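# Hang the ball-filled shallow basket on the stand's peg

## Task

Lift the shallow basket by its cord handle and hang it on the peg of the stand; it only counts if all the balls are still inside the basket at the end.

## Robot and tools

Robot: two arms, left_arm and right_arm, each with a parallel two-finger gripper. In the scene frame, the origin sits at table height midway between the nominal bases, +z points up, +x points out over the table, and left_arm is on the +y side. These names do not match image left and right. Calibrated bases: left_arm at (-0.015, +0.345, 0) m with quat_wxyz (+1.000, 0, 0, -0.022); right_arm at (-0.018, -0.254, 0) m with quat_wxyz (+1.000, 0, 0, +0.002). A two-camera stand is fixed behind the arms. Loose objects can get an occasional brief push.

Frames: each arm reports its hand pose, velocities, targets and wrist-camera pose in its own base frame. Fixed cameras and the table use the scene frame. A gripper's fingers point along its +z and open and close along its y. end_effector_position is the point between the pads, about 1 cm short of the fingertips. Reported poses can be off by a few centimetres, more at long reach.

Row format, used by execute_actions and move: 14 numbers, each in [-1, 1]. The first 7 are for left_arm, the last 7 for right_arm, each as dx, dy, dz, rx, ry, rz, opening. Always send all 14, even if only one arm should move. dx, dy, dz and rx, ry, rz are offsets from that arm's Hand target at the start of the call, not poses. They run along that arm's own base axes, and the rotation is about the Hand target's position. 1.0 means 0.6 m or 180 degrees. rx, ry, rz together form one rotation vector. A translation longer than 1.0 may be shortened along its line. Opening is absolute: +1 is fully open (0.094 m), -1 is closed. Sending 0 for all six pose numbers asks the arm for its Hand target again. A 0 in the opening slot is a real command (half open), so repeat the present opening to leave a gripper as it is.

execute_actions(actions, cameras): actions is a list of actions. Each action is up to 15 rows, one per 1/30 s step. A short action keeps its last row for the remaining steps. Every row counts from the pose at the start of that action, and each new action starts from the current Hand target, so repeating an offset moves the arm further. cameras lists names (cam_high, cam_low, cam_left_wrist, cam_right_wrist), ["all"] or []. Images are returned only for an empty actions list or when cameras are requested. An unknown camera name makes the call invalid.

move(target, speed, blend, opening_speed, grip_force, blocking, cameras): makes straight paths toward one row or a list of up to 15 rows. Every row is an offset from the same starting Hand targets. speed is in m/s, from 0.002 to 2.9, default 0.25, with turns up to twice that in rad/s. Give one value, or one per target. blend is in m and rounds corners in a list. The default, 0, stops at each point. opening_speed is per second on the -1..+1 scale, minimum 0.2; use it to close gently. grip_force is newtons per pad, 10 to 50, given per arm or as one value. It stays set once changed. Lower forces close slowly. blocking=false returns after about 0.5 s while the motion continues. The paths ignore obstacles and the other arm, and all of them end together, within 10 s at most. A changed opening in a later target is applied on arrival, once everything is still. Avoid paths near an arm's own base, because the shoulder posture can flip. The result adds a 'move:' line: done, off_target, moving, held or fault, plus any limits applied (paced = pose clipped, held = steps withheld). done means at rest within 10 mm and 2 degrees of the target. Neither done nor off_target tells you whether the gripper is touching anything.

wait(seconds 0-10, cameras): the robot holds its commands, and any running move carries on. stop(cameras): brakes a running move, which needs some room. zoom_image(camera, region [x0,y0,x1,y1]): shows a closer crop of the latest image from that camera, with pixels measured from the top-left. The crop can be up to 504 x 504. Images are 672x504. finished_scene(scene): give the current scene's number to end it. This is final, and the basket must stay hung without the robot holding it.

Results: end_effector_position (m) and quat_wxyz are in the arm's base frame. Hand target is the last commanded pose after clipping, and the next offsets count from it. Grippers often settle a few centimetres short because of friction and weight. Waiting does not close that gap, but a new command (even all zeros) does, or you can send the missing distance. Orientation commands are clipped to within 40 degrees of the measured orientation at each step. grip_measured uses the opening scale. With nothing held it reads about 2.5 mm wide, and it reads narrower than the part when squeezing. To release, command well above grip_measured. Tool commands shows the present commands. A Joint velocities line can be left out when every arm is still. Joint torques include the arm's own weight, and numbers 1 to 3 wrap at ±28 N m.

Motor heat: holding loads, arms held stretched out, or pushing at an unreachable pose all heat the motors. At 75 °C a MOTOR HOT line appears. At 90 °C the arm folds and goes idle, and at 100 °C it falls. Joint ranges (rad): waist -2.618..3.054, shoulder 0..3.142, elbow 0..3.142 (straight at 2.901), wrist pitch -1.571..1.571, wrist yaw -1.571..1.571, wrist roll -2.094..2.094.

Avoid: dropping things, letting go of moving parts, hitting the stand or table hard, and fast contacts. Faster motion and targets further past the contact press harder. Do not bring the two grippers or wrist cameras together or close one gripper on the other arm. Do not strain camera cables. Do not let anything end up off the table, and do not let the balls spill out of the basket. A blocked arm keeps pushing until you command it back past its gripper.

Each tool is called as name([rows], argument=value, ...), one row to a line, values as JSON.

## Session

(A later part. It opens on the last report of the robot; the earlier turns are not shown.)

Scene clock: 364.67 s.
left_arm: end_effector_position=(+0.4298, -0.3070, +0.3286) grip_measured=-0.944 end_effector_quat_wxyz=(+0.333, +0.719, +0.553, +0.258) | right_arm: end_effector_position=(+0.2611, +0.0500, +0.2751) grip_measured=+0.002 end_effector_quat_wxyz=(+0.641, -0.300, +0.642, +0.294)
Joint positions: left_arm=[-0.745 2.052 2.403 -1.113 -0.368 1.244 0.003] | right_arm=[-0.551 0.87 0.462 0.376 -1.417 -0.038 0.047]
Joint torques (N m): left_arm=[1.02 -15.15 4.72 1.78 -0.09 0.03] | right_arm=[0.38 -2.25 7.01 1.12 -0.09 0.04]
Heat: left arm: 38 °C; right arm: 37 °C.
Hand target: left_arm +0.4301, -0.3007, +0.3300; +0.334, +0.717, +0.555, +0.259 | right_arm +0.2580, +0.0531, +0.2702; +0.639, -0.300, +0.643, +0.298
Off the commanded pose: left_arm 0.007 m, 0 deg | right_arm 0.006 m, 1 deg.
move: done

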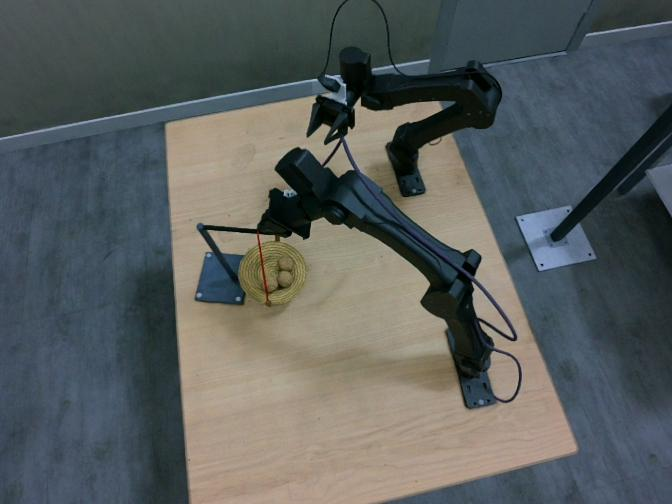

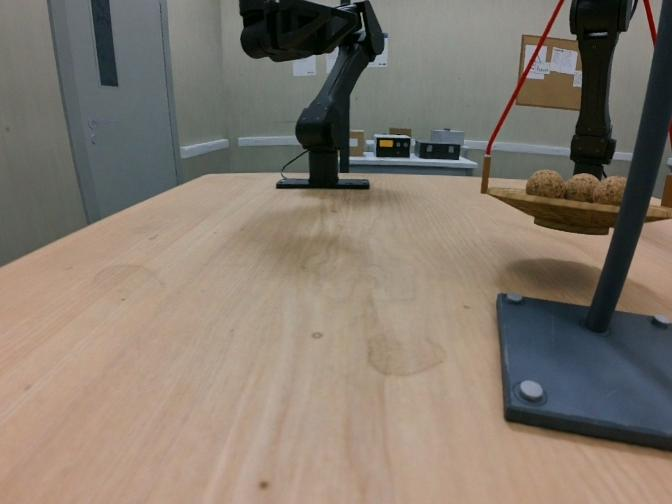

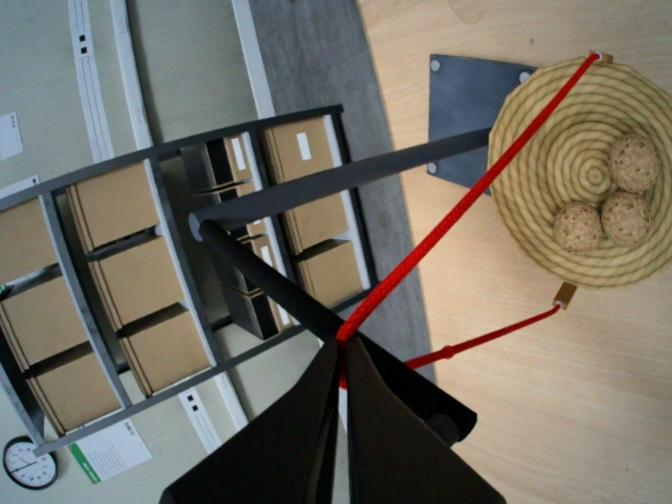

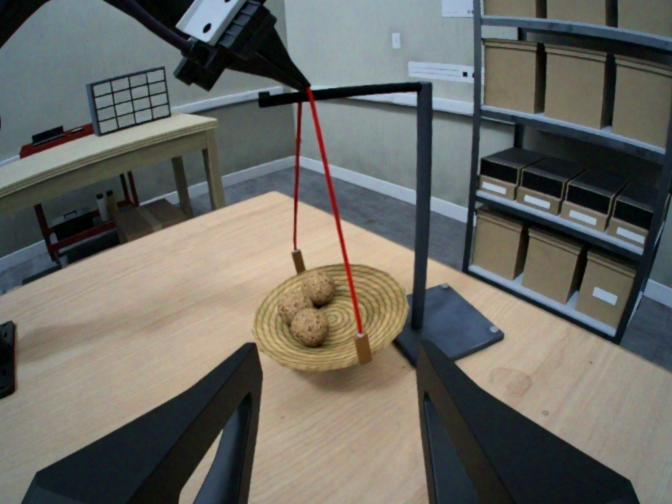

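move(target=[0.0,0.003,-0.013,0,0,0,-1, 0,0,0,0,0,0,0], speed=0.02, cameras=["cam_high","cam_left_wrist","cam_right_wrist"])

zoom_image(camera="cam_left_wrist", region=[250, 260, 500, 480])

zoom_image(camera="cam_right_wrist", region=[260, 60, 370, 170])

Scene clock: 368.60 s.
left_arm: end_effector_position=(+0.4296, -0.3068, +0.3285) grip_measured=-0.944 end_effector_quat_wxyz=(+0.344, +0.714, +0.551, +0.261) | right_arm: end_effector_position=(+0.2611, +0.0500, +0.2751) grip_measured=+0.002 end_effector_quat_wxyz=(+0.641, -0.300, +0.642, +0.294)
Joint positions: left_arm=[-0.745 2.008 2.314 -1.043 -0.368 1.246 0.003] | right_arm=[-0.551 0.87 0.462 0.376 -1.417 -0.038 0.047]
Joint torques (N m): left_arm=[1.36 -14.15 4.63 1.68 -0.06 0.03] | right_arm=[0.39 -2.24 7.04 1.13 -0.08 0.04]
Heat: left arm: 39 °C; right arm: 37 °C.
Hand target: left_arm +0.4302, -0.2990, +0.3224; +0.334, +0.716, +0.555, +0.259 | right_arm +0.2580, +0.0531, +0.2702; +0.639, -0.300, +0.643, +0.298
Off the commanded pose: left_arm 0.010 m, 1 deg | right_arm 0.006 m, 1 deg.
move: done
Images, in order (width x height): cam_high 672x504, cam_left_wrist 672x504, cam_right_wrist 672x504.

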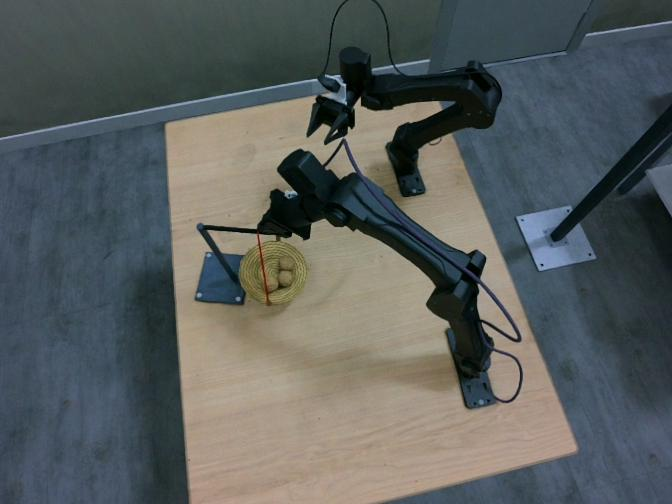

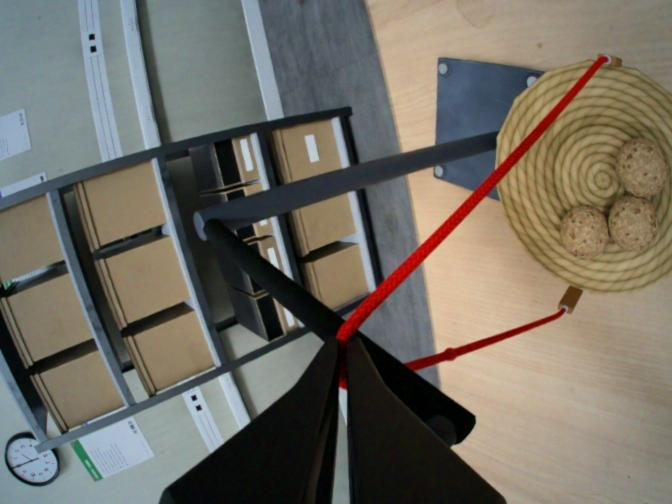

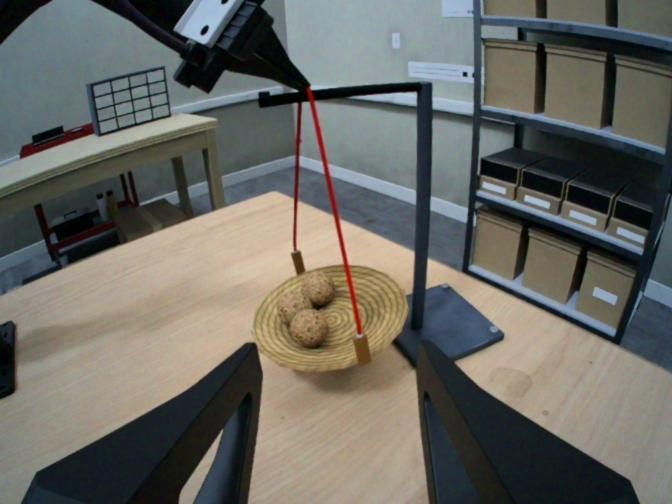

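Scaled by 2.016 from the camera's 672x504 image, which has a finer 960x720 frame.

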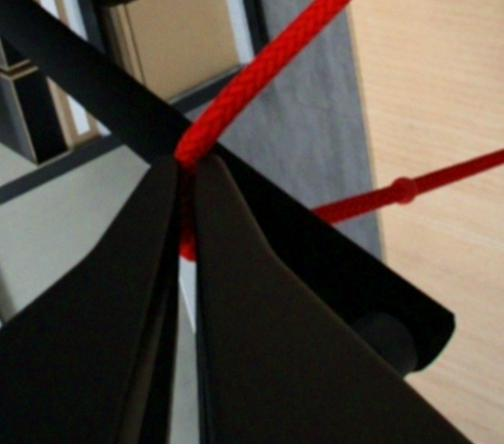

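Scaled by 4.582 from the camera's 672x504 image, which has a finer 960x720 frame.

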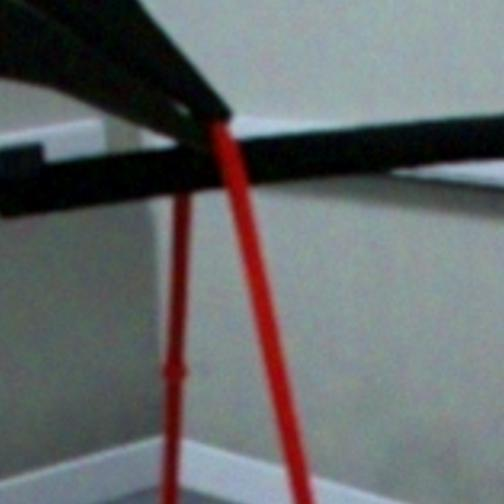

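move(target=[0.0,0.0,0.02,0,0,0,-0.7, 0,0,0,0,0,0,0], speed=0.008, opening_speed=0.2, cameras=["all"])

zoom_image(camera="cam_left_wrist", region=[250, 260, 500, 480])

zoom_image(camera="cam_right_wrist", region=[260, 60, 370, 170])

Scene clock: 376.30 s.
left_arm: end_effector_position=(+0.4270, -0.2999, +0.3427) grip_measured=-0.702 end_effector_quat_wxyz=(+0.348, +0.710, +0.553, +0.263) | right_arm: end_effector_position=(+0.2611, +0.0500, +0.2751) grip_measured=+0.002 end_effector_quat_wxyz=(+0.641, -0.300, +0.642, +0.294)
Joint positions: left_arm=[-0.739 2.008 2.372 -1.09 -0.368 1.247 0.014] | right_arm=[-0.551 0.87 0.462 0.376 -1.417 -0.038 0.047]
Joint torques (N m): left_arm=[0.72 -10.19 8.58 1.44 -0.05 0.03] | right_arm=[0.36 -2.25 7.04 1.13 -0.08 0.04]
Heat: left arm: 39 °C; right arm: 37 °C.
Hand target: left_arm +0.4301, -0.2990, +0.3343; +0.334, +0.717, +0.555, +0.259 | right_arm +0.2580, +0.0531, +0.2702; +0.639, -0.300, +0.643, +0.298
Off the commanded pose: left_arm 0.009 m, 2 deg | right_arm 0.006 m, 1 deg.
move: done

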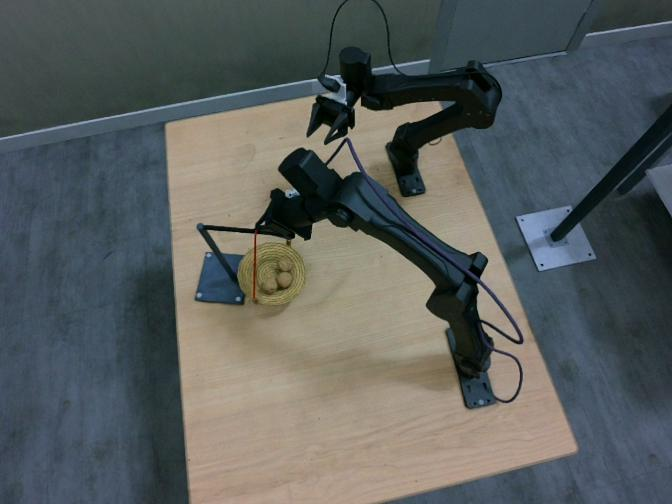

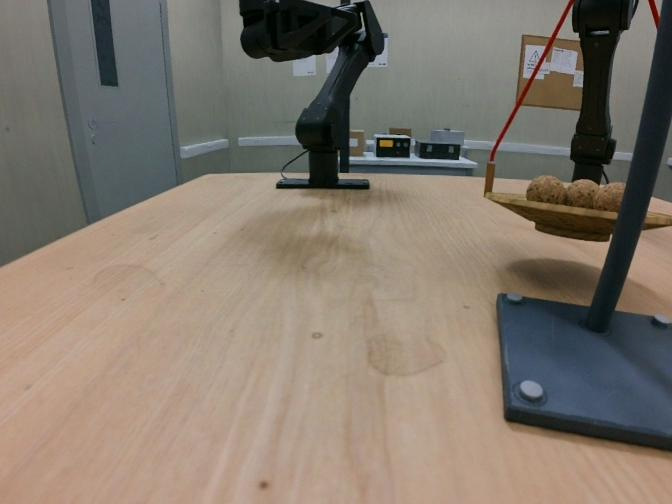

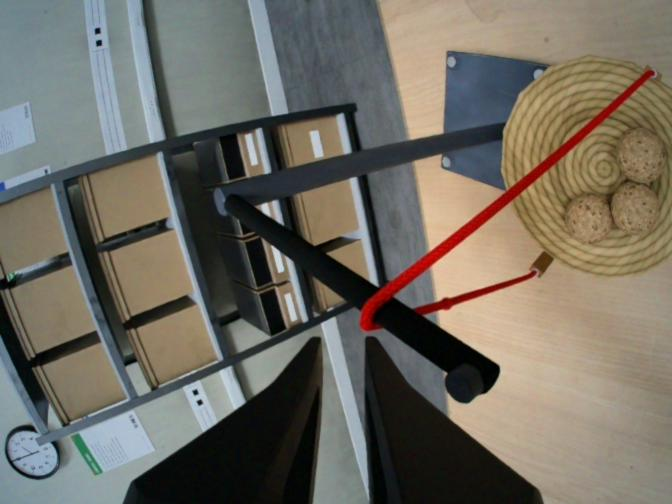

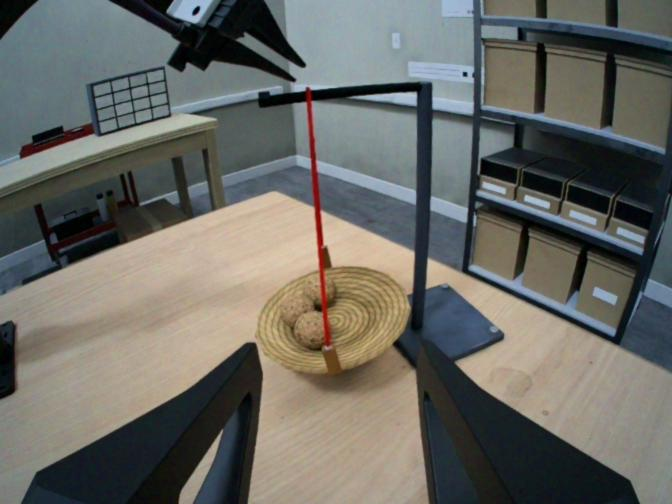

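Scaled by 2.016 from the camera's 672x504 image, which has a finer 960x720 frame.

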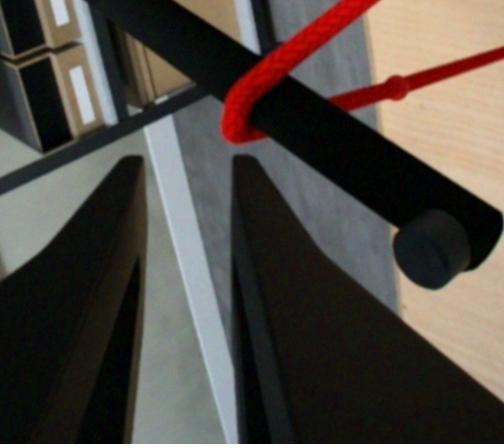

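Scaled by 4.582 from the camera's 672x504 image, which has a finer 960x720 frame.

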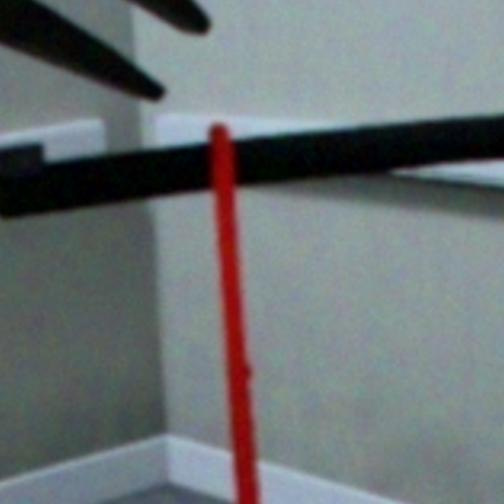

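move([
  [-0.04,0.01,0.09,0,0,0,-0.7, 0,0,0,0,0,0,0],
  [-0.25,0.09,0.09,0,0,0,-0.7, 0,0,0,0,0,0,0],
], speed=[0.06,0.15], blend=[0.02,0], cameras=["all"])

zoom_image(camera="cam_right_wrist", region=[220, 60, 450, 400])

zoom_image(camera="cam_high", region=[180, 180, 380, 330])

Scene clock: 380.90 s.
left_arm: end_effector_position=(+0.2812, -0.2457, +0.3878) grip_measured=-0.702 end_effector_quat_wxyz=(+0.330, +0.721, +0.552, +0.257) | right_arm: end_effector_position=(+0.2611, +0.0500, +0.2751) grip_measured=+0.002 end_effector_quat_wxyz=(+0.641, -0.300, +0.642, +0.294)
Joint positions: left_arm=[-0.961 1.608 2.135 -1.37 -0.514 1.075 0.014] | right_arm=[-0.551 0.87 0.462 0.376 -1.417 -0.038 0.047]
Joint torques (N m): left_arm=[-0.64 -8.16 4.53 1.63 -0.29 -0.13] | right_arm=[0.36 -2.26 7.04 1.13 -0.08 0.05]
Heat: left arm: 39 °C; right arm: 37 °C.
Hand target: left_arm +0.2802, -0.2449, +0.3882; +0.334, +0.717, +0.555, +0.259 | right_arm +0.2580, +0.0531, +0.2702; +0.639, -0.300, +0.643, +0.298
Off the commanded pose: left_arm 0.001 m, 1 deg | right_arm 0.006 m, 1 deg.
move: done

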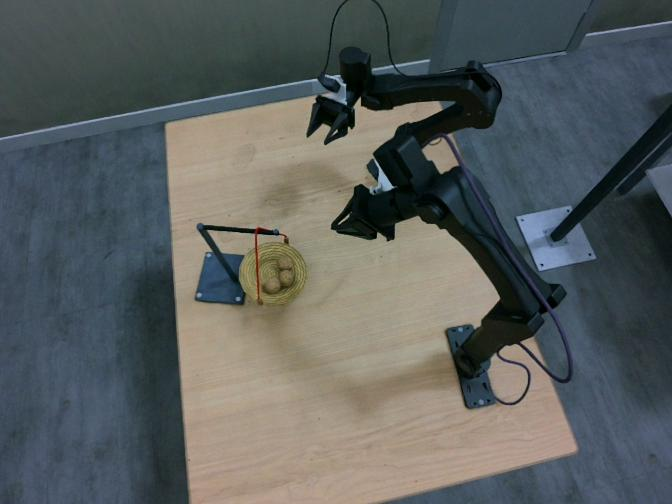

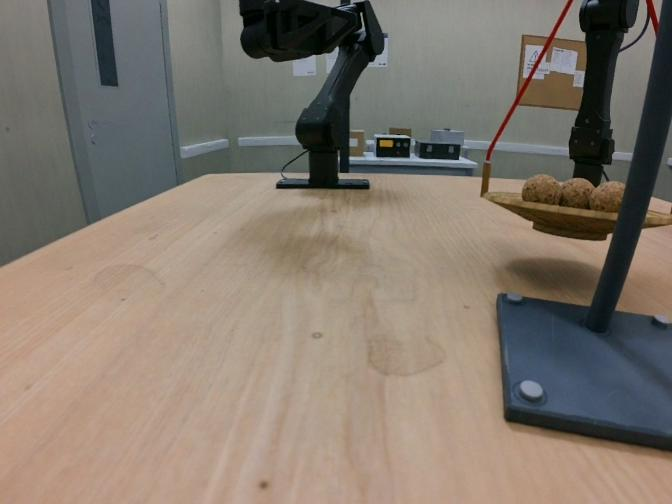

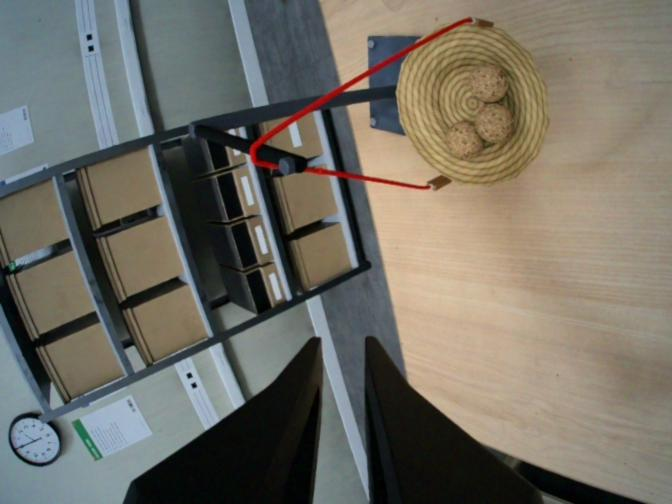

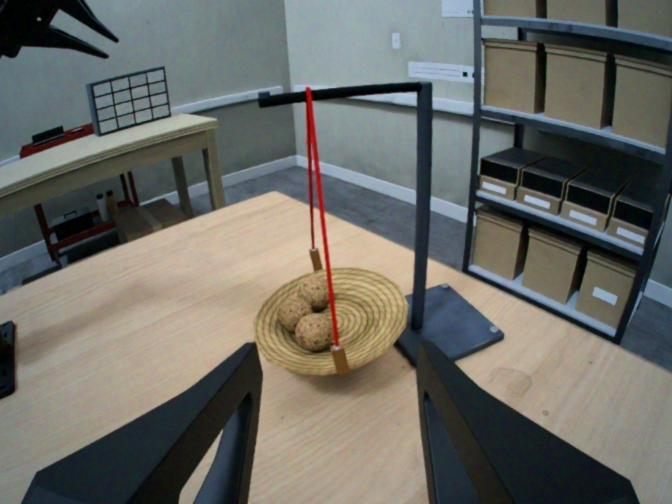

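Scaled by 1.482 from the camera's 672x504 image, which has a finer 960x720 frame.

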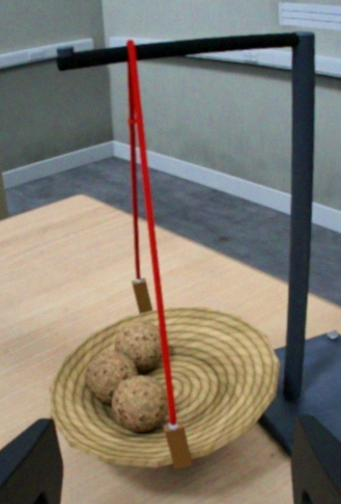

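Scaled by 2.520 from the camera's 672x504 image, which has a finer 960x720 frame.

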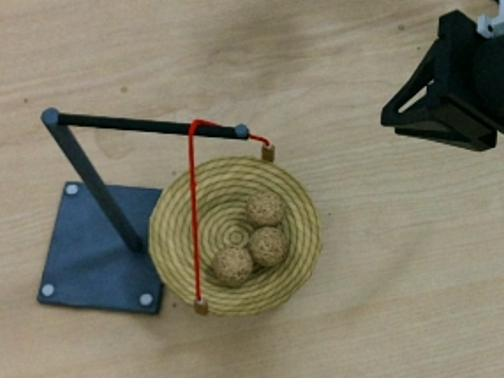

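wait(seconds=2, cameras=["cam_right_wrist","cam_high"])

Scene clock: 383.70 s.
left_arm: end_effector_position=(+0.2813, -0.2457, +0.3879) grip_measured=-0.702 end_effector_quat_wxyz=(+0.330, +0.721, +0.552, +0.257) | right_arm: end_effector_position=(+0.2611, +0.0500, +0.2751) grip_measured=+0.002 end_effector_quat_wxyz=(+0.641, -0.300, +0.642, +0.294)
Joint positions: left_arm=[-0.961 1.608 2.135 -1.37 -0.514 1.074 0.014] | right_arm=[-0.551 0.87 0.462 0.376 -1.417 -0.038 0.047]
Joint torques (N m): left_arm=[-0.61 -8.16 4.53 1.66 -0.28 -0.13] | right_arm=[0.38 -2.24 6.99 1.13 -0.08 0.04]
Heat: left arm: 39 °C; right arm: 37 °C.
Hand target: left_arm +0.2802, -0.2449, +0.3883; +0.334, +0.716, +0.555, +0.259 | right_arm +0.2580, +0.0531, +0.2702; +0.639, -0.300, +0.643, +0.298
Tool commands: left_gripper/opening=-0.7 right_gripper/opening=+0.0
Off the commanded pose: left_arm 0.001 m, 1 deg | right_arm 0.006 m, 1 deg.
wait: 2.00 s; at rest from the start
Images, in order (width x height): cam_high 672x504, cam_right_wrist 672x504.

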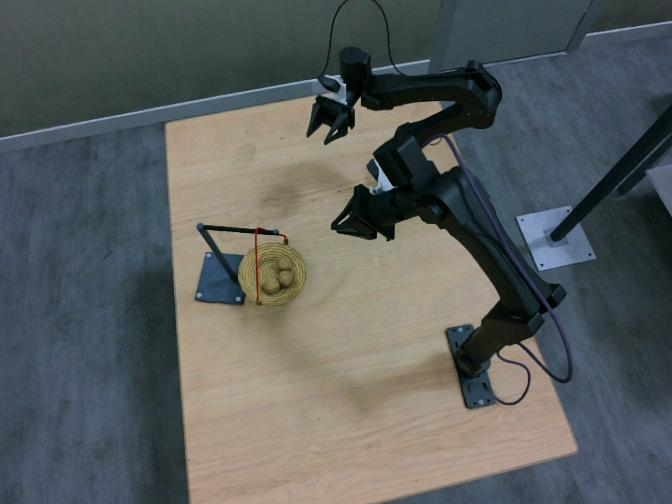

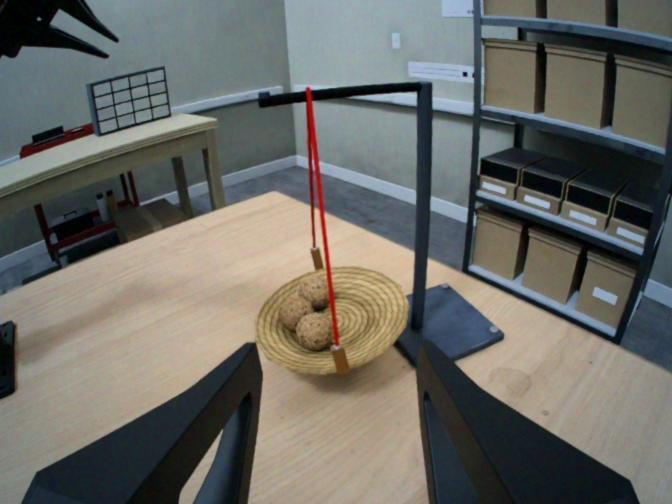

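finished_scene(scene=1)

The scene is finished: the task was done.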